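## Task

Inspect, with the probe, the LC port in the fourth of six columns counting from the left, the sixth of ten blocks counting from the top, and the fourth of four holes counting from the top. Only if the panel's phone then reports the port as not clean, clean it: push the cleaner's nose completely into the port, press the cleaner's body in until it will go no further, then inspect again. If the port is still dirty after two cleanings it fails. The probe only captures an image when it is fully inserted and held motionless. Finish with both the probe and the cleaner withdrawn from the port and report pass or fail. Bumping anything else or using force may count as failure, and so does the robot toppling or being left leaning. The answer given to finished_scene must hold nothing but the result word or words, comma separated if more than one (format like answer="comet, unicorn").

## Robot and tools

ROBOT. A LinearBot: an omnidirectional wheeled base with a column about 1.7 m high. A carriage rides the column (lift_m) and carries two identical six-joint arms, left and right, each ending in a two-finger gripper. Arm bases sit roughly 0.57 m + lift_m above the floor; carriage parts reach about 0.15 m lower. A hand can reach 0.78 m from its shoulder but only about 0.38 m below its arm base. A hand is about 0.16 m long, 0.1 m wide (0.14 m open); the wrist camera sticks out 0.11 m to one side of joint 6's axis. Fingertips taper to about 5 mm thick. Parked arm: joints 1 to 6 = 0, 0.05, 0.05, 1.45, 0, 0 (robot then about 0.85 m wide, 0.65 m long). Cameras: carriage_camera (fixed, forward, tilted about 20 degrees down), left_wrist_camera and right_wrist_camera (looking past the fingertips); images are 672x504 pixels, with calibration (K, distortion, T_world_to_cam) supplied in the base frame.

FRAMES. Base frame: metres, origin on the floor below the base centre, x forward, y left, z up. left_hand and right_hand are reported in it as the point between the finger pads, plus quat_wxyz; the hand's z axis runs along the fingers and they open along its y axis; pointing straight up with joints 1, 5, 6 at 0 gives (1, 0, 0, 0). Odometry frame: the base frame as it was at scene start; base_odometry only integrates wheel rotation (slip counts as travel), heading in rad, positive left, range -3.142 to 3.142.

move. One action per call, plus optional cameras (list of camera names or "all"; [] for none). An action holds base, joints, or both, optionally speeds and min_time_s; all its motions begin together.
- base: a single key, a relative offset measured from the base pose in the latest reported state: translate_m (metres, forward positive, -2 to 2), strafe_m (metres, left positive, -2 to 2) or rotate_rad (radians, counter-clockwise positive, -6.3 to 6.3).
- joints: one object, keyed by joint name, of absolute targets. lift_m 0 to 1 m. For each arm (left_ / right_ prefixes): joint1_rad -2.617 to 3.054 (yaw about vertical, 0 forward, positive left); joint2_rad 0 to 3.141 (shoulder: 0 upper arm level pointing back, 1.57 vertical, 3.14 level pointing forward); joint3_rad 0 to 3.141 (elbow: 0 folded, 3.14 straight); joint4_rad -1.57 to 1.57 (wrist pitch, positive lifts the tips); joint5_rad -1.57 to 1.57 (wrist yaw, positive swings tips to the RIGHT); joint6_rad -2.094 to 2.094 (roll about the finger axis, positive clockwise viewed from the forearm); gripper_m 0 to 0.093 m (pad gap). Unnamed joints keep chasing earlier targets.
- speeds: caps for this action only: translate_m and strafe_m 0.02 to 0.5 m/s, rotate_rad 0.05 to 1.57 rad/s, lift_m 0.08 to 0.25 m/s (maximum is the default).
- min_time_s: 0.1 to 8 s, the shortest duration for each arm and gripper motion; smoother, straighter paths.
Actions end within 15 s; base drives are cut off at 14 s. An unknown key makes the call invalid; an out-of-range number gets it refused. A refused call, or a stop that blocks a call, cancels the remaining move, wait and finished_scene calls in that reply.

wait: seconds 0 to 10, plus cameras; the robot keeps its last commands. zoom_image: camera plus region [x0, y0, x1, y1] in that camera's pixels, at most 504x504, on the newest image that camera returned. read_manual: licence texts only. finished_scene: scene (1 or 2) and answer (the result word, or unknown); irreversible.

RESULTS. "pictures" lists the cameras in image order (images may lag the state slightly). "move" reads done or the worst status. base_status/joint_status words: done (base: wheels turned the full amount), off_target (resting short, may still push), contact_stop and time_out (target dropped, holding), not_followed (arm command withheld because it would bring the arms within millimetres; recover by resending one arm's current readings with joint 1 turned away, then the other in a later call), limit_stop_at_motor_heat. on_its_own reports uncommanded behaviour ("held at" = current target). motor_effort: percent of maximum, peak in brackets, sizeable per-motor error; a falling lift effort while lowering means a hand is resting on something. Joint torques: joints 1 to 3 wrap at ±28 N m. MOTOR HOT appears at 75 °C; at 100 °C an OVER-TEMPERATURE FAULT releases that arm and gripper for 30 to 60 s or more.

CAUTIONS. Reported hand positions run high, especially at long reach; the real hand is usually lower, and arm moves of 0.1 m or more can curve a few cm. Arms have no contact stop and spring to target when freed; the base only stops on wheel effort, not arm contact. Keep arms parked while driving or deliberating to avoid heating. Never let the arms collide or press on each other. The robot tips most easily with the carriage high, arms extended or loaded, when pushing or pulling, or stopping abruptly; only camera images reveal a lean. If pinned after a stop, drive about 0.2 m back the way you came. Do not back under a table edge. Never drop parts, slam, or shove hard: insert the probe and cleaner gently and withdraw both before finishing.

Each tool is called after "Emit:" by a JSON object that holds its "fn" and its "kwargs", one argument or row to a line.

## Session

Emit:
{"fn": "move", "kwargs": {

}}

Scene clock: 0.00 s.
Joint torques (N m): no reading
base_odometry: x=+0.000 y=+0.000 heading=+0.000
base_status: not commanded
joint_positions: lift_m=+0.254 left_joint1_rad=-0.576 left_joint2_rad=+1.220 left_joint3_rad=+0.844 left_joint4_rad=+0.545 left_joint5_rad=+0.198 left_joint6_rad=+0.000 left_gripper_m=+0.01624 right_joint1_rad=+0.412 right_joint2_rad=+1.228 right_joint3_rad=+0.830 right_joint4_rad=+0.348 right_joint5_rad=+0.416 right_joint6_rad=-0.001 right_gripper_m=+0.04717
joint_status: not commanded
motor_effort: lift_m=+34 drive_wheels=-3
left_hand: x=+0.5487 y=+0.0471 z=+1.1985 quat_wxyz=(+0.711, +0.255, +0.594, -0.277) (m; base frame)
right_hand: x=+0.6211 y=-0.2021 z=+1.1415 quat_wxyz=(+0.691, -0.006, +0.723, -0.009) (m; base frame)
pictures: carriage_camera, left_wrist_camera, right_wrist_camera
camera_calibration:
left_wrist_camera: T_world_to_cam=[[-0.674629, -0.737472, -0.0318038, 0.446014], [-0.329768, 0.339654, -0.880845, 1.22033], [0.6604, -0.583756, -0.472335, 0.353075], [0, 0, 0, 1]] pos_world=[0.47015, 0.120541, 1.25588]
right_wrist_camera: T_world_to_cam=[[0.000493507, -0.999902, 0.0139916, -0.219236], [-0.588449, -0.0116031, -0.808451, 1.29276], [0.808534, -0.00783435, -0.588397, 0.29438], [0, 0, 0, 1]] pos_world=[0.522815, -0.201909, 1.22141]

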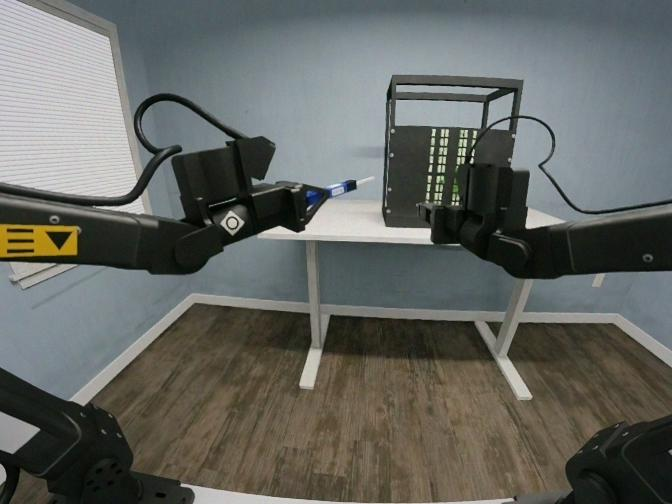

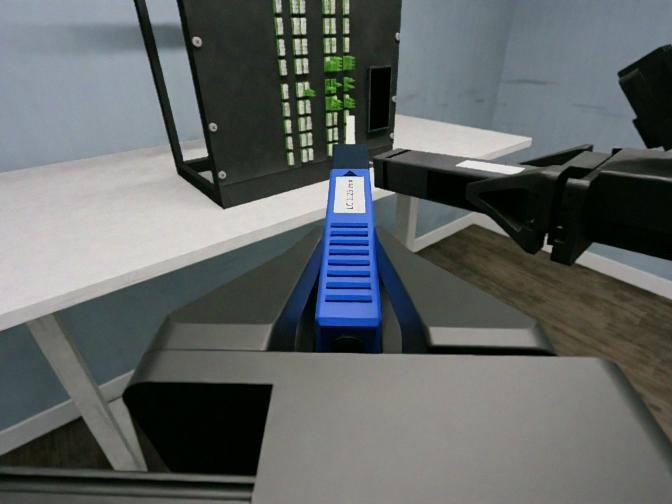

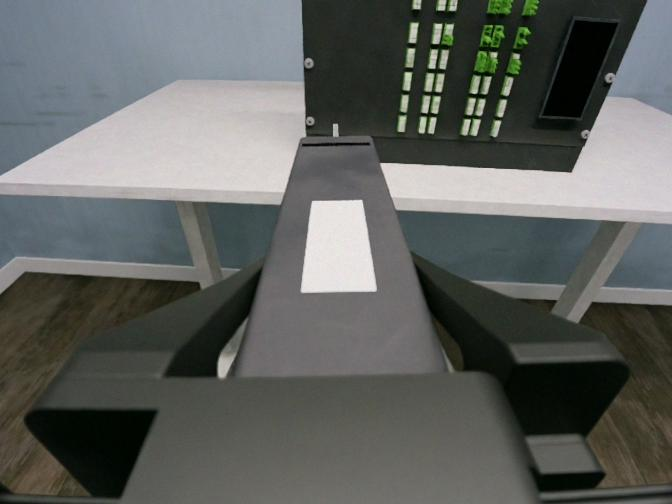

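Emit:
{"fn": "move", "kwargs": {
  "joints": {"left_joint1_rad":0.0155,"left_joint2_rad":1.2,"left_joint3_rad":0.96,"left_joint4_rad":0.29,"left_joint5_rad":0,"left_joint6_rad":0,"right_joint1_rad":0.069,"right_joint2_rad":1.205,"right_joint3_rad":0.95,"right_joint4_rad":0.365,"right_joint5_rad":0.078,"right_joint6_rad":0},
  "min_time_s": 2.5
}}

Scene clock: 10.13 s.
Joint torques (N m): left_arm=[1.24 -6.74 11.12 2.37 -0.24 -0.02] | right_arm=[-0.1 -5.48 13.53 2.23 -0.15 0.01]
move: off_target
base_odometry: x=+0.000 y=+0.000 heading=+0.000
base_status: not commanded
joint_positions: lift_m=+0.254 left_joint1_rad=+0.008 left_joint2_rad=+1.220 left_joint3_rad=+0.924 left_joint4_rad=+0.293 left_joint5_rad=+0.011 left_joint6_rad=+0.000 left_gripper_m=+0.01623 right_joint1_rad=+0.076 right_joint2_rad=+1.228 right_joint3_rad=+0.897 right_joint4_rad=+0.309 right_joint5_rad=+0.088 right_joint6_rad=-0.001 right_gripper_m=+0.04717
joint_status: right_joint4_rad off_target (ended at +0.309, target +0.365); the others done
motor_effort: lift_m=+34(34) drive_wheels=-2(2)
left_hand: x=+0.6432 y=+0.3049 z=+1.1771 quat_wxyz=(+0.706, +0.001, +0.708, -0.001) (m; base frame)
right_hand: x=+0.6439 y=-0.2861 z=+1.1641 quat_wxyz=(+0.699, +0.003, +0.715, -0.006) (m; base frame)
pictures: carriage_camera, left_wrist_camera, right_wrist_camera
camera_calibration:
left_wrist_camera: T_world_to_cam=[[0.027411, -0.999617, -0.00375387, 0.294549], [-0.61423, -0.0138802, -0.789005, 1.32783], [0.788651, 0.0239332, -0.614375, 0.330484], [0, 0, 0, 1]] pos_world=[0.546883, 0.304958, 1.25181]
right_wrist_camera: T_world_to_cam=[[-0.00862083, -0.999955, -0.0038692, -0.276951], [-0.569641, 0.00809106, -0.821854, 1.33258], [0.821848, -0.00488101, -0.569685, 0.259036], [0, 0, 0, 1]] pos_world=[0.543819, -0.286457, 1.24169]

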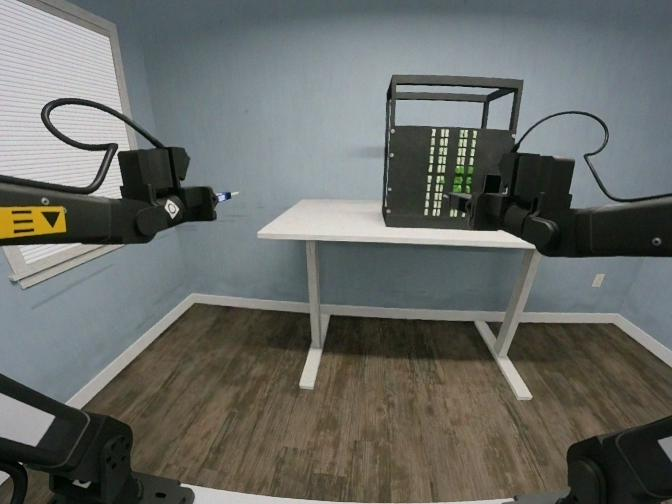

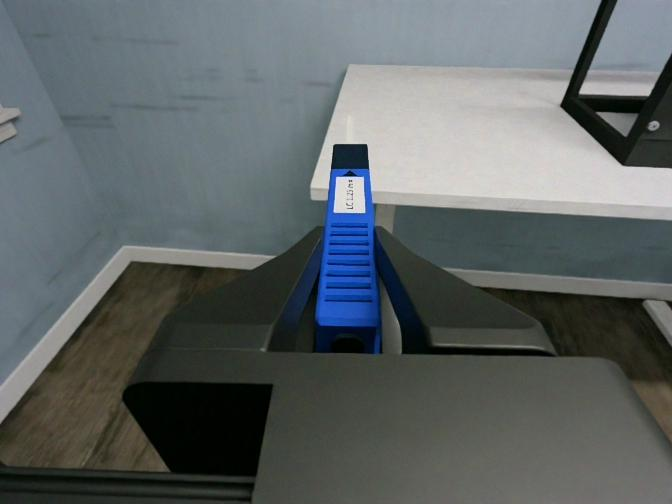

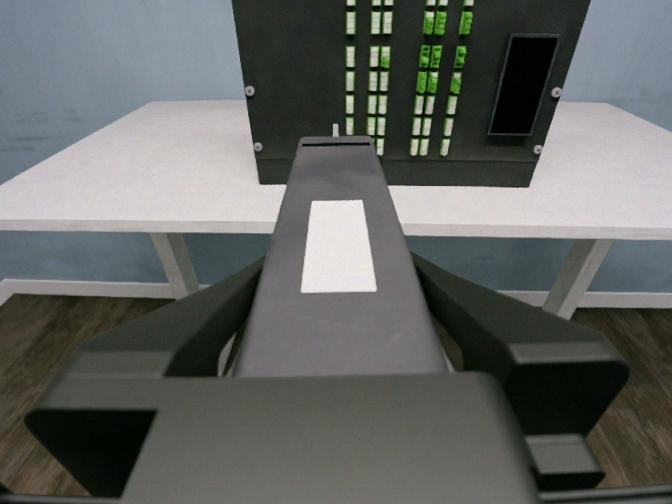

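Emit:
{"fn": "move", "kwargs": {
  "base": {"rotate_rad":-0.06},
  "speeds": {"rotate_rad":0.2},
  "joints": {"lift_m":0.27},
  "cameras": ["right_wrist_camera","carriage_camera"]
}}

Emit:
{"fn": "zoom_image", "kwargs": {
  "camera": "right_wrist_camera",
  "region": [200, 0, 600, 260]
}}

Scene clock: 28.80 s.
Joint torques (N m): left_arm=[0.99 -5.7 10.29 2.49 -0.2 -0.03] | right_arm=[0.36 -5.41 12.45 2.34 -0.11 0.01]
move: done
base_odometry: x=+0.000 y=+0.000 heading=-0.059
base_status: done
joint_positions: lift_m=+0.270 left_joint1_rad=+0.011 left_joint2_rad=+1.210 left_joint3_rad=+0.934 left_joint4_rad=+0.284 left_joint5_rad=+0.008 left_joint6_rad=+0.000 left_gripper_m=+0.01623 right_joint1_rad=+0.070 right_joint2_rad=+1.228 right_joint3_rad=+0.909 right_joint4_rad=+0.300 right_joint5_rad=+0.083 right_joint6_rad=-0.001 right_gripper_m=+0.04717
joint_status: all done
motor_effort: lift_m=+34(40) drive_wheels=-9(15)
left_hand: x=+0.6411 y=+0.3066 z=+1.1996 quat_wxyz=(+0.710, -0.001, +0.704, +0.001) (m; base frame)
right_hand: x=+0.6443 y=-0.2873 z=+1.1834 quat_wxyz=(+0.700, +0.003, +0.714, -0.005) (m; base frame)
pictures: carriage_camera, right_wrist_camera
camera_calibration:
carriage_camera: T_world_to_cam=[[0.0407286, -0.998992, -0.0188871, 0.0154619], [-0.3578, 0.00306708, -0.933793, 1.2277], [0.93291, 0.0447899, -0.357314, 0.340388], [0, 0, 0, 1]] pos_world=[0.121091, -0.00356507, 1.26834]
right_wrist_camera: T_world_to_cam=[[-0.00825478, -0.999957, -0.0042574, -0.277887], [-0.567453, 0.00818994, -0.823365, 1.34914], [0.823364, -0.00438082, -0.567496, 0.266297], [0, 0, 0, 1]] pos_world=[0.544022, -0.287758, 1.26078]

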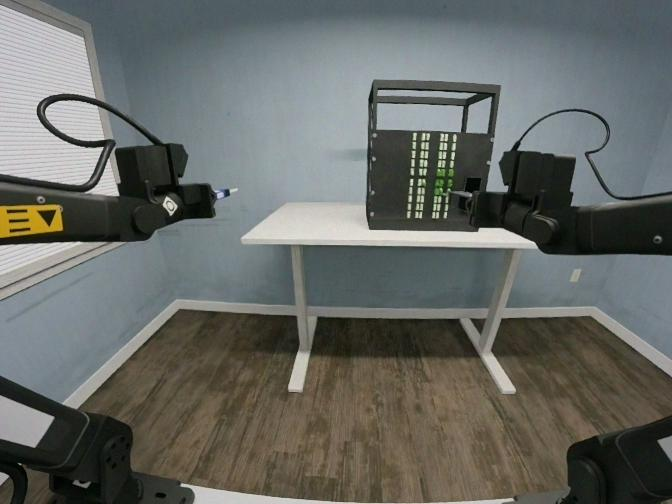

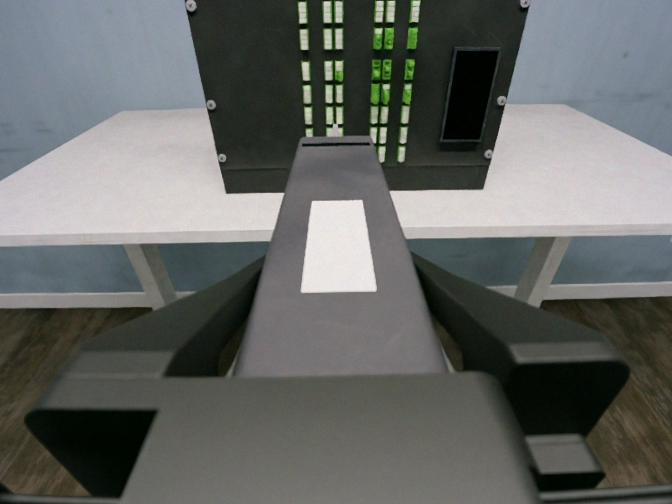

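Scaled by 1.260 from the camera's 672x504 image, which has a finer 960x720 frame.

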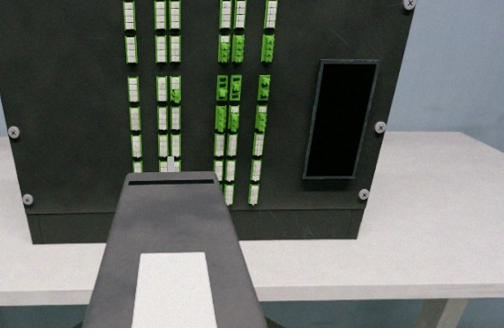

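Emit:
{"fn": "move", "kwargs": {
  "base": {"strafe_m":-0.05},
  "speeds": {"strafe_m":0.2},
  "cameras": []
}}

Emit:
{"fn": "move", "kwargs": {
  "base": {"translate_m":0.08},
  "speeds": {"translate_m":0.1},
  "cameras": ["right_wrist_camera"]
}}

Emit:
{"fn": "zoom_image", "kwargs": {
  "camera": "right_wrist_camera",
  "region": [270, 40, 410, 180]
}}

Scene clock: 41.23 s.
Joint torques (N m): left_arm=[0.98 -5.64 10.32 2.46 -0.2 -0.03] | right_arm=[0.55 -5.49 12.48 2.33 -0.09 0.01]
move: done
base_odometry: x=-0.003 y=-0.050 heading=-0.060
base_status: done
joint_positions: lift_m=+0.270 left_joint1_rad=+0.012 left_joint2_rad=+1.210 left_joint3_rad=+0.934 left_joint4_rad=+0.284 left_joint5_rad=+0.007 left_joint6_rad=+0.000 left_gripper_m=+0.01623 right_joint1_rad=+0.069 right_joint2_rad=+1.228 right_joint3_rad=+0.909 right_joint4_rad=+0.300 right_joint5_rad=+0.080 right_joint6_rad=-0.001 right_gripper_m=+0.04717
joint_status: not commanded
motor_effort: lift_m=+34(34) drive_wheels=-6(15)
left_hand: x=+0.6411 y=+0.3072 z=+1.1996 quat_wxyz=(+0.710, -0.002, +0.704, +0.002) (m; base frame)
right_hand: x=+0.6443 y=-0.2874 z=+1.1834 quat_wxyz=(+0.700, +0.003, +0.714, -0.005) (m; base frame)
pictures: none
No camera images: "cameras" was empty.

Scene clock: 42.80 s.
Joint torques (N m): left_arm=[0.88 -5.78 10.19 2.49 -0.2 -0.02] | right_arm=[0.54 -5.48 12.41 2.35 -0.09 0.01]
move: done
base_odometry: x=+0.077 y=-0.055 heading=-0.060
base_status: done
joint_positions: lift_m=+0.270 left_joint1_rad=+0.012 left_joint2_rad=+1.210 left_joint3_rad=+0.934 left_joint4_rad=+0.283 left_joint5_rad=+0.007 left_joint6_rad=+0.000 left_gripper_m=+0.01623 right_joint1_rad=+0.069 right_joint2_rad=+1.228 right_joint3_rad=+0.909 right_joint4_rad=+0.298 right_joint5_rad=+0.080 right_joint6_rad=-0.001 right_gripper_m=+0.04717
joint_status: not commanded
motor_effort: lift_m=+34(34) drive_wheels=+2(13)
left_hand: x=+0.6411 y=+0.3072 z=+1.1993 quat_wxyz=(+0.710, -0.002, +0.705, +0.002) (m; base frame)
right_hand: x=+0.6443 y=-0.2874 z=+1.1829 quat_wxyz=(+0.699, +0.003, +0.715, -0.005) (m; base frame)
pictures: right_wrist_camera
camera_calibration:
right_wrist_camera: T_world_to_cam=[[-0.00712501, -0.999966, -0.00417505, -0.278813], [-0.569062, 0.00748781, -0.82226, 1.34822], [0.822264, -0.00348274, -0.569096, 0.268783], [0, 0, 0, 1]] pos_world=[0.544222, -0.287963, 1.26038]

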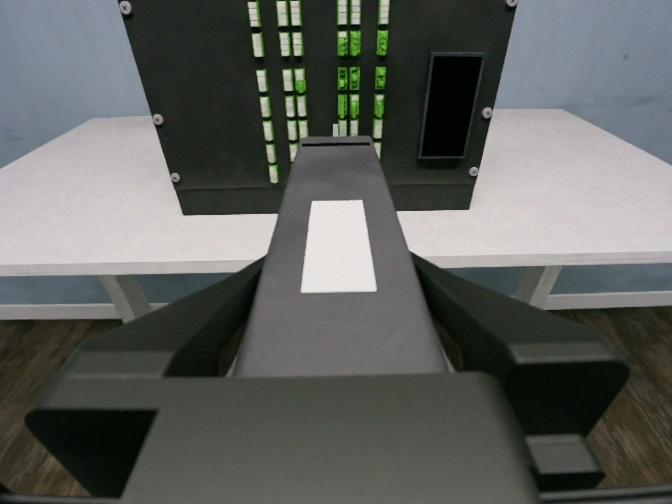

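Scaled by 3.600 from the camera's 672x504 image, which has a finer 960x720 frame.

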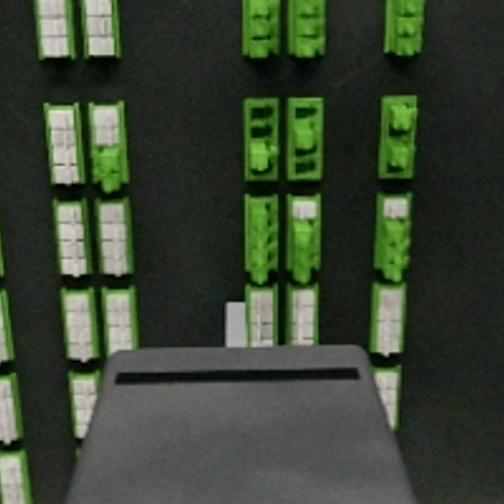

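Emit:
{"fn": "move", "kwargs": {
  "base": {"strafe_m":-0.009},
  "speeds": {"strafe_m":0.1},
  "cameras": []
}}

Emit:
{"fn": "move", "kwargs": {
  "base": {"translate_m":0.06},
  "speeds": {"translate_m":0.1},
  "joints": {"lift_m":0.26},
  "cameras": ["right_wrist_camera"]
}}

Emit:
{"fn": "zoom_image", "kwargs": {
  "camera": "right_wrist_camera",
  "region": [290, 60, 390, 160]
}}

Scene clock: 55.07 s.
Joint torques (N m): left_arm=[0.9 -5.67 10.18 2.52 -0.19 -0.02] | right_arm=[0.68 -5.39 12.46 2.35 -0.09 0.01]
move: done
base_odometry: x=+0.076 y=-0.064 heading=-0.060
base_status: done
joint_positions: lift_m=+0.270 left_joint1_rad=+0.012 left_joint2_rad=+1.210 left_joint3_rad=+0.934 left_joint4_rad=+0.283 left_joint5_rad=+0.007 left_joint6_rad=+0.000 left_gripper_m=+0.01623 right_joint1_rad=+0.068 right_joint2_rad=+1.228 right_joint3_rad=+0.909 right_joint4_rad=+0.298 right_joint5_rad=+0.080 right_joint6_rad=-0.001 right_gripper_m=+0.04717
joint_status: not commanded
motor_effort: lift_m=+34(34) drive_wheels=+2(8)
left_hand: x=+0.6411 y=+0.3074 z=+1.1992 quat_wxyz=(+0.709, -0.002, +0.705, +0.002) (m; base frame)
right_hand: x=+0.6443 y=-0.2880 z=+1.1829 quat_wxyz=(+0.699, +0.003, +0.715, -0.005) (m; base frame)
pictures: none
No camera images: "cameras" was empty.

Scene clock: 56.43 s.
Joint torques (N m): left_arm=[0.88 -5.18 9.98 2.54 -0.19 -0.02] | right_arm=[0.62 -5.56 12.3 2.43 -0.07 0.01]
move: done
base_odometry: x=+0.136 y=-0.067 heading=-0.060
base_status: done
joint_positions: lift_m=+0.260 left_joint1_rad=+0.012 left_joint2_rad=+1.207 left_joint3_rad=+0.936 left_joint4_rad=+0.279 left_joint5_rad=+0.007 left_joint6_rad=+0.000 left_gripper_m=+0.01623 right_joint1_rad=+0.068 right_joint2_rad=+1.227 right_joint3_rad=+0.910 right_joint4_rad=+0.292 right_joint5_rad=+0.079 right_joint6_rad=-0.001 right_gripper_m=+0.04717
joint_status: all done
motor_effort: lift_m=+36(38) drive_wheels=+2(14)
left_hand: x=+0.6403 y=+0.3074 z=+1.1903 quat_wxyz=(+0.710, -0.002, +0.704, +0.002) (m; base frame)
right_hand: x=+0.6441 y=-0.2878 z=+1.1726 quat_wxyz=(+0.698, +0.003, +0.716, -0.005) (m; base frame)
pictures: right_wrist_camera
camera_calibration:
right_wrist_camera: T_world_to_cam=[[-0.0071069, -0.999967, -0.00392916, -0.279473], [-0.571842, 0.00728748, -0.820331, 1.33905], [0.820333, -0.00358315, -0.571875, 0.267598], [0, 0, 0, 1]] pos_world=[0.544219, -0.288263, 1.2504]

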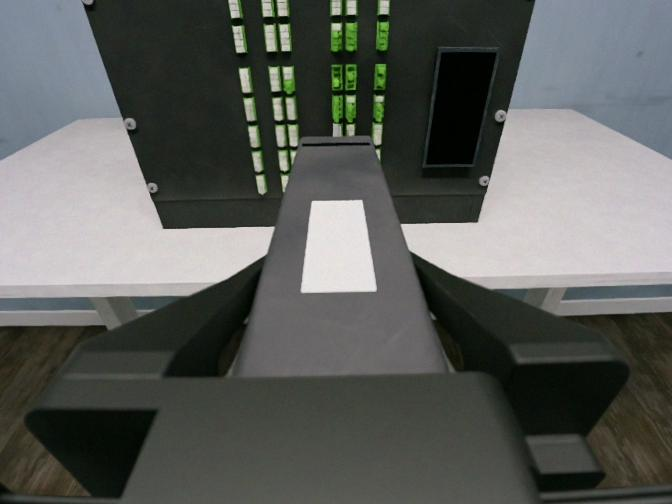

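Scaled by 5.040 from the camera's 672x504 image, which has a finer 960x720 frame.

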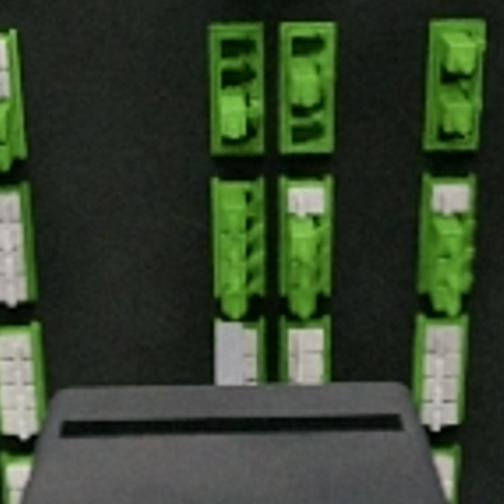

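Emit:
{"fn": "move", "kwargs": {
  "base": {"translate_m":0.06},
  "speeds": {"translate_m":0.1},
  "joints": {"lift_m":0.258,"right_joint2_rad":1.188,"right_joint4_rad":0.385,"right_joint3_rad":0.95},
  "cameras": ["right_wrist_camera"]
}}

Emit:
{"fn": "zoom_image", "kwargs": {
  "camera": "right_wrist_camera",
  "region": [300, 70, 380, 150]
}}

Scene clock: 69.27 s.
Joint torques (N m): left_arm=[0.88 -5.29 10.11 2.5 -0.19 -0.02] | right_arm=[0.58 -6.16 12.27 2.46 -0.08 0.01]
move: off_target
base_odometry: x=+0.196 y=-0.071 heading=-0.061
base_status: done
joint_positions: lift_m=+0.258 left_joint1_rad=+0.012 left_joint2_rad=+1.207 left_joint3_rad=+0.936 left_joint4_rad=+0.280 left_joint5_rad=+0.007 left_joint6_rad=+0.000 left_gripper_m=+0.01623 right_joint1_rad=+0.068 right_joint2_rad=+1.221 right_joint3_rad=+0.910 right_joint4_rad=+0.305 right_joint5_rad=+0.079 right_joint6_rad=-0.001 right_gripper_m=+0.04717
joint_status: right_joint4_rad off_target (ended at +0.305, target +0.385); the others done
motor_effort: lift_m=+35(36) drive_wheels=+2(14)
left_hand: x=+0.6403 y=+0.3074 z=+1.1886 quat_wxyz=(+0.710, -0.002, +0.704, +0.002) (m; base frame)
right_hand: x=+0.6427 y=-0.2879 z=+1.1766 quat_wxyz=(+0.705, +0.003, +0.709, -0.004) (m; base frame)
pictures: right_wrist_camera
camera_calibration:
right_wrist_camera: T_world_to_cam=[[-0.00696815, -0.999961, -0.00543059, -0.277878], [-0.555183, 0.00838547, -0.831686, 1.34452], [0.831699, -0.00278034, -0.55522, 0.244416], [0, 0, 0, 1]] pos_world=[0.541238, -0.288462, 1.25241]

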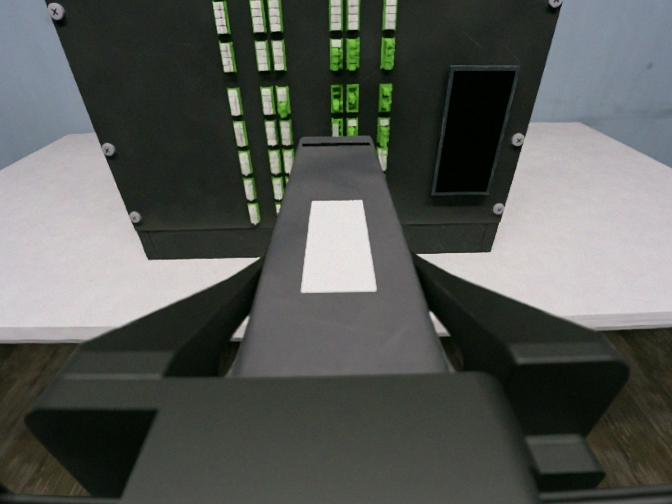

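Scaled by 6.300 from the camera's 672x504 image, which has a finer 960x720 frame.

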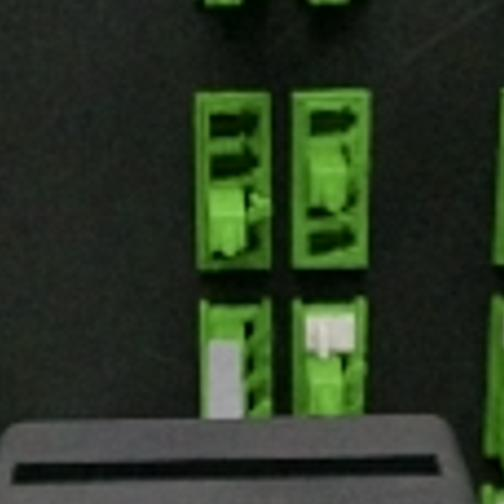

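Emit:
{"fn": "move", "kwargs": {
  "base": {"translate_m":0.035},
  "speeds": {"translate_m":0.06},
  "joints": {"lift_m":0.258,"right_joint4_rad":0.395,"right_joint2_rad":1.183},
  "cameras": ["right_wrist_camera"]
}}

Emit:
{"fn": "zoom_image", "kwargs": {
  "camera": "right_wrist_camera",
  "region": [310, 72, 370, 132]
}}

Scene clock: 81.13 s.
Joint torques (N m): left_arm=[0.88 -5.24 10.17 2.49 -0.19 -0.03] | right_arm=[0.64 -5.96 12.31 2.49 -0.08 0.01]
move: off_target
base_odometry: x=+0.231 y=-0.074 heading=-0.061
base_status: done
joint_positions: lift_m=+0.258 left_joint1_rad=+0.012 left_joint2_rad=+1.207 left_joint3_rad=+0.936 left_joint4_rad=+0.281 left_joint5_rad=+0.007 left_joint6_rad=+0.000 left_gripper_m=+0.01623 right_joint1_rad=+0.068 right_joint2_rad=+1.214 right_joint3_rad=+0.910 right_joint4_rad=+0.313 right_joint5_rad=+0.079 right_joint6_rad=-0.001 right_gripper_m=+0.04717
joint_status: right_joint4_rad off_target (ended at +0.313, target +0.395); the others done
motor_effort: lift_m=+35(35) drive_wheels=-5(14)
left_hand: x=+0.6403 y=+0.3074 z=+1.1888 quat_wxyz=(+0.711, -0.002, +0.704, +0.002) (m; base frame)
right_hand: x=+0.6411 y=-0.2880 z=+1.1812 quat_wxyz=(+0.710, +0.004, +0.704, -0.004) (m; base frame)
pictures: right_wrist_camera
camera_calibration:
right_wrist_camera: T_world_to_cam=[[-0.00690344, -0.999955, -0.00647144, -0.276804], [-0.543407, 0.00918405, -0.839419, 1.3493], [0.839441, -0.00227825, -0.543446, 0.229503], [0, 0, 0, 1]] pos_world=[0.538652, -0.288661, 1.25556]

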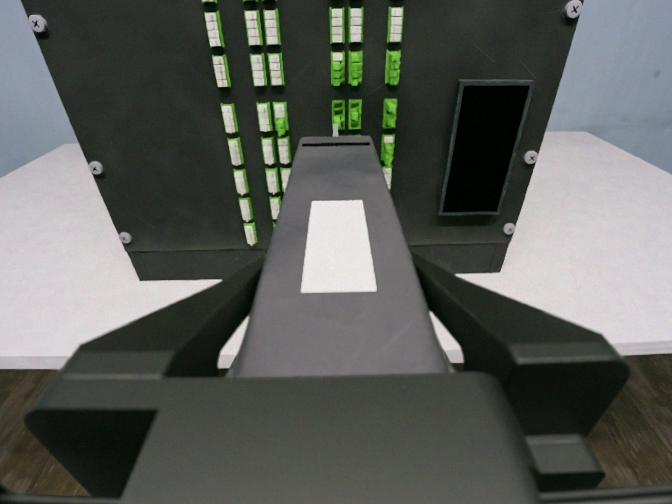

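Scaled by 8.400 from the camera's 672x504 image, which has a finer 960x720 frame.

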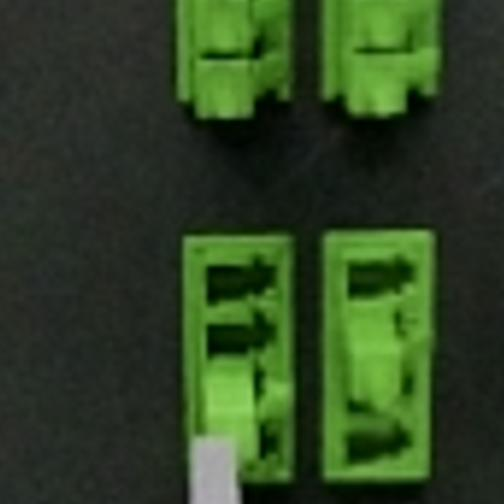

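Emit:
{"fn": "move", "kwargs": {
  "base": {"translate_m":-0.03},
  "speeds": {"translate_m":0.06},
  "joints": {"lift_m":0.2545},
  "cameras": []
}}

Emit:
{"fn": "move", "kwargs": {
  "base": {"rotate_rad":-0.02},
  "speeds": {"rotate_rad":0.1},
  "joints": {"right_joint5_rad":0.060},
  "cameras": []
}}

Emit:
{"fn": "move", "kwargs": {
  "base": {"strafe_m":0.0075},
  "speeds": {"strafe_m":0.05},
  "cameras": []
}}

Emit:
{"fn": "move", "kwargs": {
  "base": {"translate_m":0.022},
  "speeds": {"translate_m":0.06},
  "cameras": ["right_wrist_camera"]
}}

Emit:
{"fn": "zoom_image", "kwargs": {
  "camera": "right_wrist_camera",
  "region": [310, 72, 370, 132]
}}

Scene clock: 106.53 s.
Joint torques (N m): left_arm=[0.9 -5.48 10.25 2.55 -0.19 -0.03] | right_arm=[0.62 -5.91 12.33 2.42 -0.07 0]
move: done
base_odometry: x=+0.201 y=-0.072 heading=-0.061
base_status: done
joint_positions: lift_m=+0.254 left_joint1_rad=+0.012 left_joint2_rad=+1.207 left_joint3_rad=+0.936 left_joint4_rad=+0.278 left_joint5_rad=+0.007 left_joint6_rad=+0.000 left_gripper_m=+0.01623 right_joint1_rad=+0.068 right_joint2_rad=+1.213 right_joint3_rad=+0.910 right_joint4_rad=+0.318 right_joint5_rad=+0.079 right_joint6_rad=-0.001 right_gripper_m=+0.04717
joint_status: all done
motor_effort: lift_m=+36(37) drive_wheels=-1(12)
left_hand: x=+0.6404 y=+0.3074 z=+1.1847 quat_wxyz=(+0.710, -0.002, +0.704, +0.002) (m; base frame)
right_hand: x=+0.6410 y=-0.2880 z=+1.1790 quat_wxyz=(+0.712, +0.004, +0.702, -0.004) (m; base frame)
pictures: none
No camera images: "cameras" was empty.

Scene clock: 107.17 s.
Joint torques (N m): left_arm=[0.85 -5.34 10.09 2.52 -0.18 -0.02] | right_arm=[0.35 -6.04 12.4 2.43 -0.16 0.01]
move: done
base_odometry: x=+0.201 y=-0.072 heading=-0.081
base_status: done
joint_positions: lift_m=+0.254 left_joint1_rad=+0.012 left_joint2_rad=+1.207 left_joint3_rad=+0.936 left_joint4_rad=+0.278 left_joint5_rad=+0.006 left_joint6_rad=+0.000 left_gripper_m=+0.01623 right_joint1_rad=+0.067 right_joint2_rad=+1.213 right_joint3_rad=+0.910 right_joint4_rad=+0.318 right_joint5_rad=+0.069 right_joint6_rad=-0.001 right_gripper_m=+0.04717
joint_status: all done
motor_effort: lift_m=+36(36) drive_wheels=-8(12)
left_hand: x=+0.6404 y=+0.3074 z=+1.1847 quat_wxyz=(+0.710, -0.002, +0.704, +0.002) (m; base frame)
right_hand: x=+0.6410 y=-0.2866 z=+1.1790 quat_wxyz=(+0.712, +0.001, +0.702, -0.001) (m; base frame)
pictures: none
No camera images: "cameras" was empty.

Scene clock: 107.83 s.
Joint torques (N m): left_arm=[0.76 -5.34 10.09 2.49 -0.17 -0.03] | right_arm=[0.65 -5.91 12.26 2.44 -0.12 0.01]
move: done
base_odometry: x=+0.202 y=-0.064 heading=-0.081
base_status: done
joint_positions: lift_m=+0.254 left_joint1_rad=+0.014 left_joint2_rad=+1.207 left_joint3_rad=+0.936 left_joint4_rad=+0.279 left_joint5_rad=+0.005 left_joint6_rad=+0.000 left_gripper_m=+0.01623 right_joint1_rad=+0.068 right_joint2_rad=+1.213 right_joint3_rad=+0.910 right_joint4_rad=+0.318 right_joint5_rad=+0.065 right_joint6_rad=-0.001 right_gripper_m=+0.04717
joint_status: not commanded
motor_effort: lift_m=+36(36) drive_wheels=+2(12)
left_hand: x=+0.6404 y=+0.3081 z=+1.1849 quat_wxyz=(+0.710, -0.003, +0.704, +0.003) (m; base frame)
right_hand: x=+0.6410 y=-0.2854 z=+1.1792 quat_wxyz=(+0.713, -0.001, +0.702, +0.001) (m; base frame)
pictures: none
No camera images: "cameras" was empty.

Scene clock: 108.73 s.
Joint torques (N m): left_arm=[0.81 -5.41 10.14 2.47 -0.17 -0.03] | right_arm=[0.62 -5.87 12.27 2.44 -0.12 0]
move: done
base_odometry: x=+0.223 y=-0.066 heading=-0.081
base_status: done
joint_positions: lift_m=+0.254 left_joint1_rad=+0.014 left_joint2_rad=+1.207 left_joint3_rad=+0.936 left_joint4_rad=+0.280 left_joint5_rad=+0.005 left_joint6_rad=+0.000 left_gripper_m=+0.01623 right_joint1_rad=+0.068 right_joint2_rad=+1.213 right_joint3_rad=+0.910 right_joint4_rad=+0.319 right_joint5_rad=+0.065 right_joint6_rad=-0.001 right_gripper_m=+0.04717
joint_status: not commanded
motor_effort: lift_m=+36(36) drive_wheels=-2(9)
left_hand: x=+0.6404 y=+0.3081 z=+1.1851 quat_wxyz=(+0.710, -0.003, +0.704, +0.003) (m; base frame)
right_hand: x=+0.6409 y=-0.2854 z=+1.1795 quat_wxyz=(+0.713, -0.001, +0.701, +0.001) (m; base frame)
pictures: right_wrist_camera
camera_calibration:
right_wrist_camera: T_world_to_cam=[[0.00763215, -0.999948, -0.00682059, -0.283162], [-0.53742, 0.0016503, -0.843313, 1.34632], [0.84328, 0.0101018, -0.53738, 0.222721], [0, 0, 0, 1]] pos_world=[0.537886, -0.287619, 1.25313]

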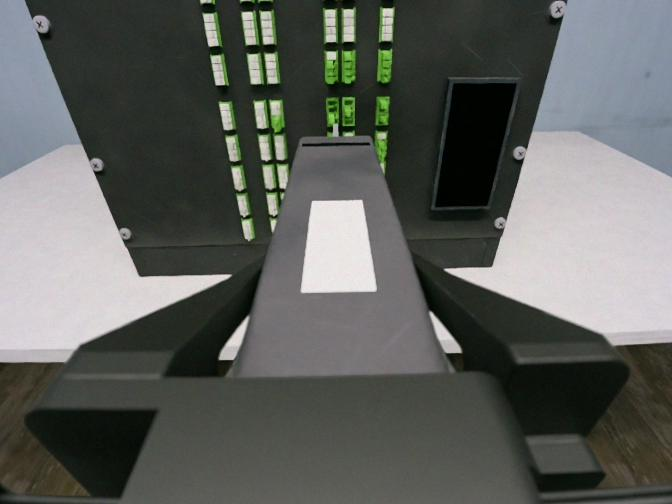

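Scaled by 8.400 from the camera's 672x504 image, which has a finer 960x720 frame.

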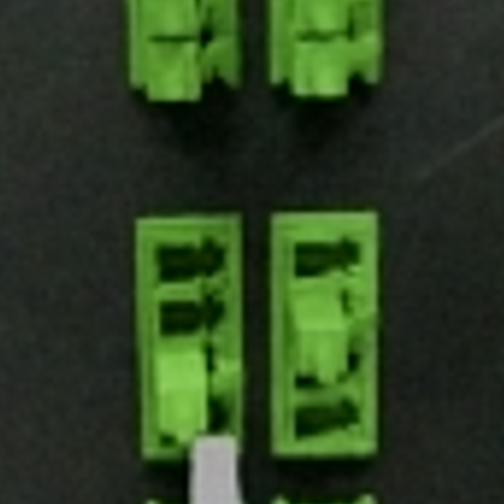

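Emit:
{"fn": "zoom_image", "kwargs": {
  "camera": "right_wrist_camera",
  "region": [120, 250, 200, 290]
}}

Emit:
{"fn": "zoom_image", "kwargs": {
  "camera": "right_wrist_camera",
  "region": [430, 240, 510, 280]
}}

Scaled by 6.300 from the camera's 672x504 image, which has a finer 960x720 frame.

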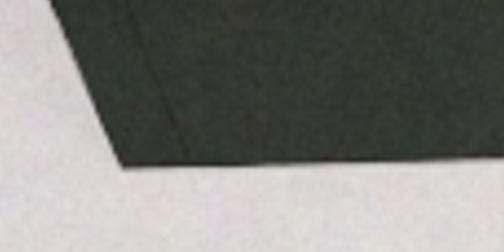

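Scaled by 6.300 from the camera's 672x504 image, which has a finer 960x720 frame.

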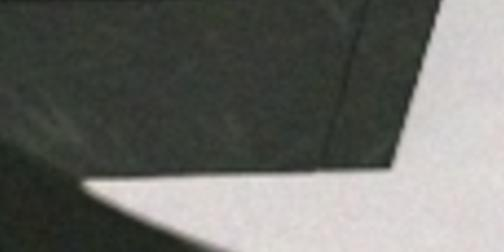

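Emit:
{"fn": "move", "kwargs": {
  "base": {"translate_m":-0.03},
  "speeds": {"translate_m":0.06},
  "joints": {"right_joint4_rad":0.385},
  "cameras": []
}}

Emit:
{"fn": "move", "kwargs": {
  "base": {"rotate_rad":0.025},
  "speeds": {"rotate_rad":0.1},
  "cameras": []
}}

Emit:
{"fn": "move", "kwargs": {
  "base": {"strafe_m":-0.017},
  "speeds": {"strafe_m":0.05},
  "cameras": []
}}

Emit:
{"fn": "move", "kwargs": {
  "base": {"translate_m":0.022},
  "speeds": {"translate_m":0.06},
  "cameras": ["right_wrist_camera"]
}}

Emit:
{"fn": "zoom_image", "kwargs": {
  "camera": "right_wrist_camera",
  "region": [310, 72, 370, 132]
}}

Emit:
{"fn": "move", "kwargs": {
  "base": {"translate_m":0.006},
  "speeds": {"translate_m":0.06},
  "cameras": ["right_wrist_camera"]
}}

Emit:
{"fn": "zoom_image", "kwargs": {
  "camera": "right_wrist_camera",
  "region": [310, 72, 370, 132]
}}

Scene clock: 138.90 s.
Joint torques (N m): left_arm=[0.77 -5.48 10.1 2.53 -0.17 -0.03] | right_arm=[0.59 -5.85 12.33 2.29 -0.12 0.01]
move: off_target
base_odometry: x=+0.194 y=-0.064 heading=-0.081
base_status: done
joint_positions: lift_m=+0.254 left_joint1_rad=+0.014 left_joint2_rad=+1.207 left_joint3_rad=+0.936 left_joint4_rad=+0.280 left_joint5_rad=+0.005 left_joint6_rad=+0.000 left_gripper_m=+0.01623 right_joint1_rad=+0.068 right_joint2_rad=+1.213 right_joint3_rad=+0.910 right_joint4_rad=+0.319 right_joint5_rad=+0.065 right_joint6_rad=-0.001 right_gripper_m=+0.04717
joint_status: right_joint4_rad off_target (ended at +0.319, target +0.385)
motor_effort: lift_m=+36(36) drive_wheels=+1(12)
left_hand: x=+0.6404 y=+0.3081 z=+1.1851 quat_wxyz=(+0.710, -0.003, +0.704, +0.003) (m; base frame)
right_hand: x=+0.6408 y=-0.2854 z=+1.1796 quat_wxyz=(+0.713, -0.001, +0.701, +0.001) (m; base frame)
pictures: none
No camera images: "cameras" was empty.

Scene clock: 139.57 s.
Joint torques (N m): left_arm=[0.81 -5.33 10.1 2.49 -0.16 -0.03] | right_arm=[0.64 -5.91 12.41 2.34 -0.1 0]
move: done
base_odometry: x=+0.194 y=-0.064 heading=-0.057
base_status: done
joint_positions: lift_m=+0.254 left_joint1_rad=+0.014 left_joint2_rad=+1.207 left_joint3_rad=+0.936 left_joint4_rad=+0.280 left_joint5_rad=+0.003 left_joint6_rad=+0.000 left_gripper_m=+0.01623 right_joint1_rad=+0.069 right_joint2_rad=+1.213 right_joint3_rad=+0.910 right_joint4_rad=+0.318 right_joint5_rad=+0.063 right_joint6_rad=-0.001 right_gripper_m=+0.04717
joint_status: not commanded
motor_effort: lift_m=+36(36) drive_wheels=+4(9)
left_hand: x=+0.6404 y=+0.3087 z=+1.1851 quat_wxyz=(+0.710, -0.004, +0.704, +0.004) (m; base frame)
right_hand: x=+0.6408 y=-0.2847 z=+1.1794 quat_wxyz=(+0.713, -0.002, +0.702, +0.002) (m; base frame)
pictures: none
No camera images: "cameras" was empty.

Scene clock: 140.40 s.
Joint torques (N m): left_arm=[0.73 -5.37 10.07 2.5 -0.14 -0.02] | right_arm=[0.46 -5.94 12.34 2.33 -0.08 0.01]
move: done
base_odometry: x=+0.193 y=-0.081 heading=-0.057
base_status: done
joint_positions: lift_m=+0.254 left_joint1_rad=+0.015 left_joint2_rad=+1.207 left_joint3_rad=+0.936 left_joint4_rad=+0.280 left_joint5_rad=+0.003 left_joint6_rad=+0.000 left_gripper_m=+0.01623 right_joint1_rad=+0.069 right_joint2_rad=+1.213 right_joint3_rad=+0.910 right_joint4_rad=+0.318 right_joint5_rad=+0.062 right_joint6_rad=-0.001 right_gripper_m=+0.04717
joint_status: not commanded
motor_effort: lift_m=+35(36) drive_wheels=+2(10)
left_hand: x=+0.6404 y=+0.3089 z=+1.1851 quat_wxyz=(+0.710, -0.004, +0.704, +0.004) (m; base frame)
right_hand: x=+0.6408 y=-0.2844 z=+1.1793 quat_wxyz=(+0.712, -0.003, +0.702, +0.003) (m; base frame)
pictures: none
No camera images: "cameras" was empty.

Scene clock: 141.30 s.
Joint torques (N m): left_arm=[0.7 -5.38 10.04 2.49 -0.15 -0.03] | right_arm=[0.54 -5.85 12.3 2.33 -0.08 0.01]
move: done
base_odometry: x=+0.215 y=-0.082 heading=-0.057
base_status: done
joint_positions: lift_m=+0.254 left_joint1_rad=+0.015 left_joint2_rad=+1.207 left_joint3_rad=+0.936 left_joint4_rad=+0.280 left_joint5_rad=+0.003 left_joint6_rad=+0.000 left_gripper_m=+0.01623 right_joint1_rad=+0.069 right_joint2_rad=+1.213 right_joint3_rad=+0.910 right_joint4_rad=+0.317 right_joint5_rad=+0.062 right_joint6_rad=-0.001 right_gripper_m=+0.04717
joint_status: not commanded
motor_effort: lift_m=+36(36) drive_wheels=-6(13)
left_hand: x=+0.6404 y=+0.3089 z=+1.1852 quat_wxyz=(+0.710, -0.004, +0.704, +0.004) (m; base frame)
right_hand: x=+0.6408 y=-0.2844 z=+1.1792 quat_wxyz=(+0.712, -0.003, +0.702, +0.003) (m; base frame)
pictures: right_wrist_camera
camera_calibration:
right_wrist_camera: T_world_to_cam=[[0.0118624, -0.999907, -0.00668397, -0.285015], [-0.538687, -0.00075889, -0.842506, 1.34522], [0.842423, 0.0135947, -0.538646, 0.22571], [0, 0, 0, 1]] pos_world=[0.537892, -0.287036, 1.25303]

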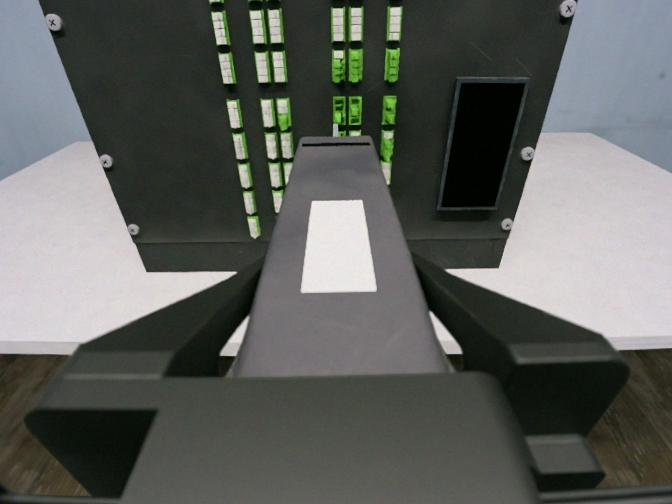

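Scaled by 8.400 from the camera's 672x504 image, which has a finer 960x720 frame.

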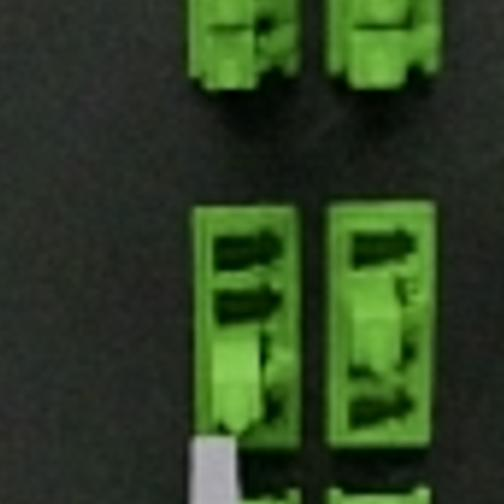

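Scene clock: 142.10 s.
Joint torques (N m): left_arm=[0.62 -5.35 9.96 2.49 -0.16 -0.02] | right_arm=[0.5 -5.59 12.29 2.36 -0.09 0.01]
move: done
base_odometry: x=+0.221 y=-0.083 heading=-0.058
base_status: done
joint_positions: lift_m=+0.254 left_joint1_rad=+0.015 left_joint2_rad=+1.207 left_joint3_rad=+0.936 left_joint4_rad=+0.281 left_joint5_rad=+0.003 left_joint6_rad=+0.000 left_gripper_m=+0.01623 right_joint1_rad=+0.069 right_joint2_rad=+1.211 right_joint3_rad=+0.910 right_joint4_rad=+0.315 right_joint5_rad=+0.062 right_joint6_rad=-0.001 right_gripper_m=+0.04717
joint_status: not commanded
motor_effort: lift_m=+35(36) drive_wheels=+2(13)
left_hand: x=+0.6404 y=+0.3089 z=+1.1853 quat_wxyz=(+0.711, -0.004, +0.704, +0.004) (m; base frame)
right_hand: x=+0.6405 y=-0.2844 z=+1.1792 quat_wxyz=(+0.712, -0.003, +0.702, +0.003) (m; base frame)
pictures: right_wrist_camera
camera_calibration:
right_wrist_camera: T_world_to_cam=[[0.0117731, -0.999909, -0.00663931, -0.28502], [-0.539294, -0.000758172, -0.842117, 1.34504], [0.842035, 0.0134949, -0.539254, 0.226876], [0, 0, 0, 1]] pos_world=[0.537691, -0.287036, 1.25313]

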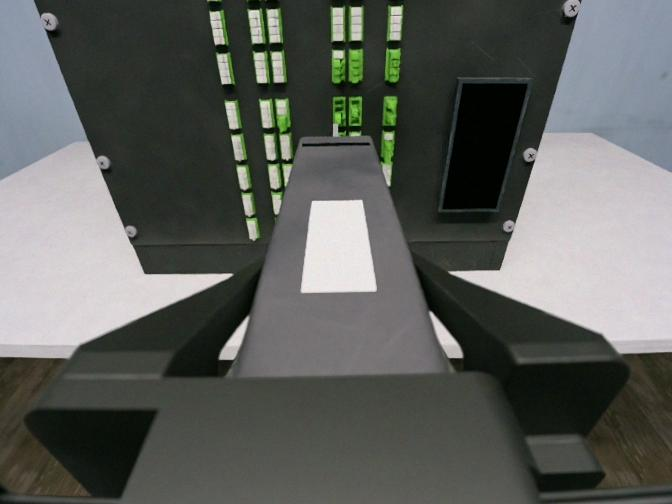

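Scaled by 8.400 from the camera's 672x504 image, which has a finer 960x720 frame.

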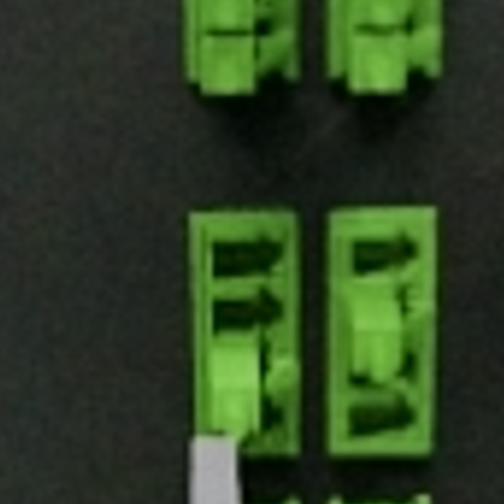

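Emit:
{"fn": "move", "kwargs": {
  "base": {"strafe_m":-0.002},
  "speeds": {"strafe_m":0.05},
  "joints": {"lift_m":0.251},
  "cameras": []
}}

Emit:
{"fn": "move", "kwargs": {
  "base": {"translate_m":0.01},
  "speeds": {"translate_m":0.04},
  "cameras": ["right_wrist_camera"]
}}

Emit:
{"fn": "zoom_image", "kwargs": {
  "camera": "right_wrist_camera",
  "region": [310, 82, 370, 142]
}}

Scene clock: 164.07 s.
Joint torques (N m): left_arm=[0.76 -5.45 10.11 2.53 -0.15 -0.03] | right_arm=[0.58 -5.68 12.33 2.38 -0.08 0.01]
move: done
base_odometry: x=+0.221 y=-0.085 heading=-0.058
base_status: done
joint_positions: lift_m=+0.251 left_joint1_rad=+0.015 left_joint2_rad=+1.207 left_joint3_rad=+0.936 left_joint4_rad=+0.280 left_joint5_rad=+0.002 left_joint6_rad=+0.000 left_gripper_m=+0.01623 right_joint1_rad=+0.068 right_joint2_rad=+1.211 right_joint3_rad=+0.910 right_joint4_rad=+0.313 right_joint5_rad=+0.062 right_joint6_rad=-0.001 right_gripper_m=+0.04717
joint_status: all done
motor_effort: lift_m=+36(37) drive_wheels=-1(3)
left_hand: x=+0.6404 y=+0.3090 z=+1.1816 quat_wxyz=(+0.710, -0.004, +0.704, +0.004) (m; base frame)
right_hand: x=+0.6404 y=-0.2849 z=+1.1754 quat_wxyz=(+0.711, -0.002, +0.703, +0.002) (m; base frame)
pictures: none
No camera images: "cameras" was empty.

Scene clock: 164.77 s.
Joint torques (N m): left_arm=[0.75 -5.31 10.14 2.5 -0.15 -0.03] | right_arm=[0.8 -5.65 12.3 2.38 -0.08 0.01]
move: done
base_odometry: x=+0.231 y=-0.085 heading=-0.058
base_status: done
joint_positions: lift_m=+0.251 left_joint1_rad=+0.015 left_joint2_rad=+1.207 left_joint3_rad=+0.936 left_joint4_rad=+0.280 left_joint5_rad=+0.002 left_joint6_rad=+0.000 left_gripper_m=+0.01623 right_joint1_rad=+0.068 right_joint2_rad=+1.211 right_joint3_rad=+0.910 right_joint4_rad=+0.313 right_joint5_rad=+0.062 right_joint6_rad=-0.001 right_gripper_m=+0.04717
joint_status: not commanded
motor_effort: lift_m=+36(36) drive_wheels=-4(10)
left_hand: x=+0.6404 y=+0.3090 z=+1.1817 quat_wxyz=(+0.710, -0.004, +0.704, +0.004) (m; base frame)
right_hand: x=+0.6404 y=-0.2848 z=+1.1755 quat_wxyz=(+0.712, -0.002, +0.703, +0.002) (m; base frame)
pictures: right_wrist_camera
camera_calibration:
right_wrist_camera: T_world_to_cam=[[0.0110118, -0.999918, -0.00653263, -0.285068], [-0.540582, -0.000456965, -0.841291, 1.34168], [0.841219, 0.0127955, -0.540543, 0.22674], [0, 0, 0, 1]] pos_world=[0.537688, -0.287333, 1.24944]

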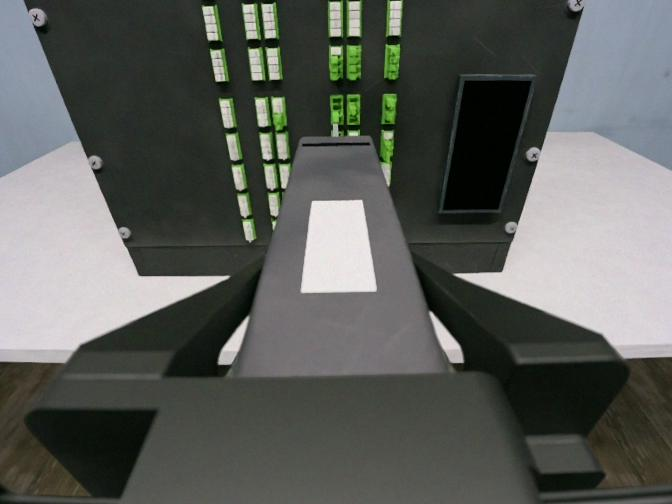

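Scaled by 8.400 from the camera's 672x504 image, which has a finer 960x720 frame.

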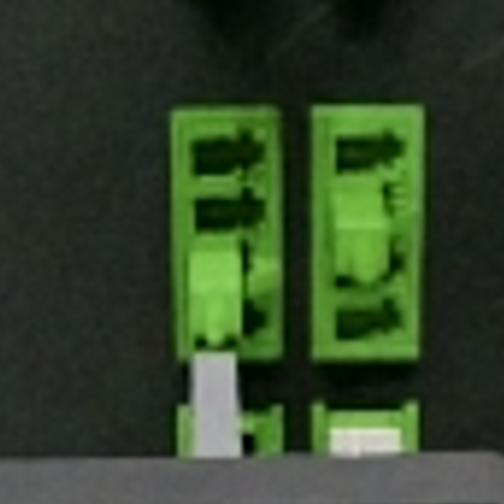

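Emit:
{"fn": "move", "kwargs": {
  "base": {"translate_m":0.008},
  "speeds": {"translate_m":0.04},
  "cameras": ["right_wrist_camera"]
}}

Emit:
{"fn": "zoom_image", "kwargs": {
  "camera": "right_wrist_camera",
  "region": [310, 82, 370, 142]
}}

Scene clock: 174.37 s.
Joint torques (N m): left_arm=[0.73 -5.35 10.1 2.49 -0.15 -0.02] | right_arm=[0.69 -5.63 12.38 2.39 -0.08 0.01]
move: done
base_odometry: x=+0.238 y=-0.086 heading=-0.059
base_status: done
joint_positions: lift_m=+0.251 left_joint1_rad=+0.015 left_joint2_rad=+1.207 left_joint3_rad=+0.936 left_joint4_rad=+0.281 left_joint5_rad=+0.002 left_joint6_rad=+0.000 left_gripper_m=+0.01623 right_joint1_rad=+0.068 right_joint2_rad=+1.211 right_joint3_rad=+0.910 right_joint4_rad=+0.313 right_joint5_rad=+0.062 right_joint6_rad=-0.001 right_gripper_m=+0.04717
joint_status: not commanded
motor_effort: lift_m=+36(36) drive_wheels=+2(11)
left_hand: x=+0.6404 y=+0.3090 z=+1.1818 quat_wxyz=(+0.711, -0.004, +0.704, +0.004) (m; base frame)
right_hand: x=+0.6404 y=-0.2848 z=+1.1754 quat_wxyz=(+0.711, -0.002, +0.703, +0.002) (m; base frame)
pictures: right_wrist_camera
camera_calibration:
right_wrist_camera: T_world_to_cam=[[0.0110094, -0.999918, -0.00653684, -0.285061], [-0.540886, -0.000456727, -0.841096, 1.3416], [0.841024, 0.0127956, -0.540846, 0.227225], [0, 0, 0, 1]] pos_world=[0.537688, -0.287333, 1.24944]

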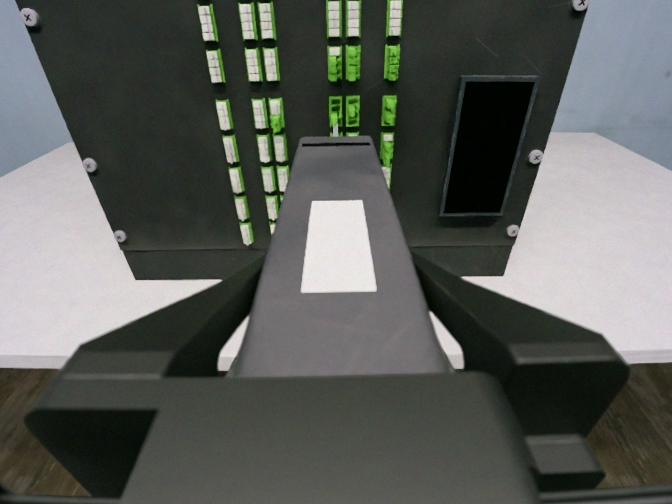

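Scaled by 8.400 from the camera's 672x504 image, which has a finer 960x720 frame.

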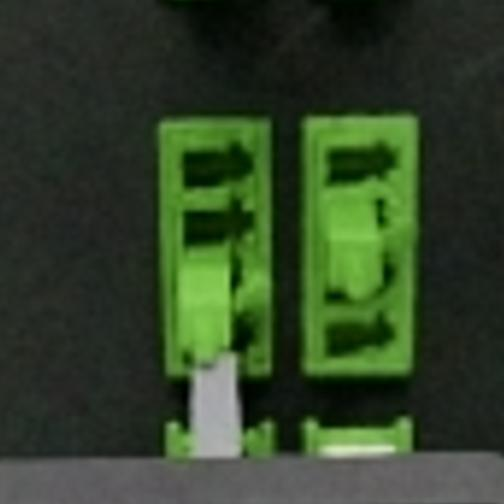

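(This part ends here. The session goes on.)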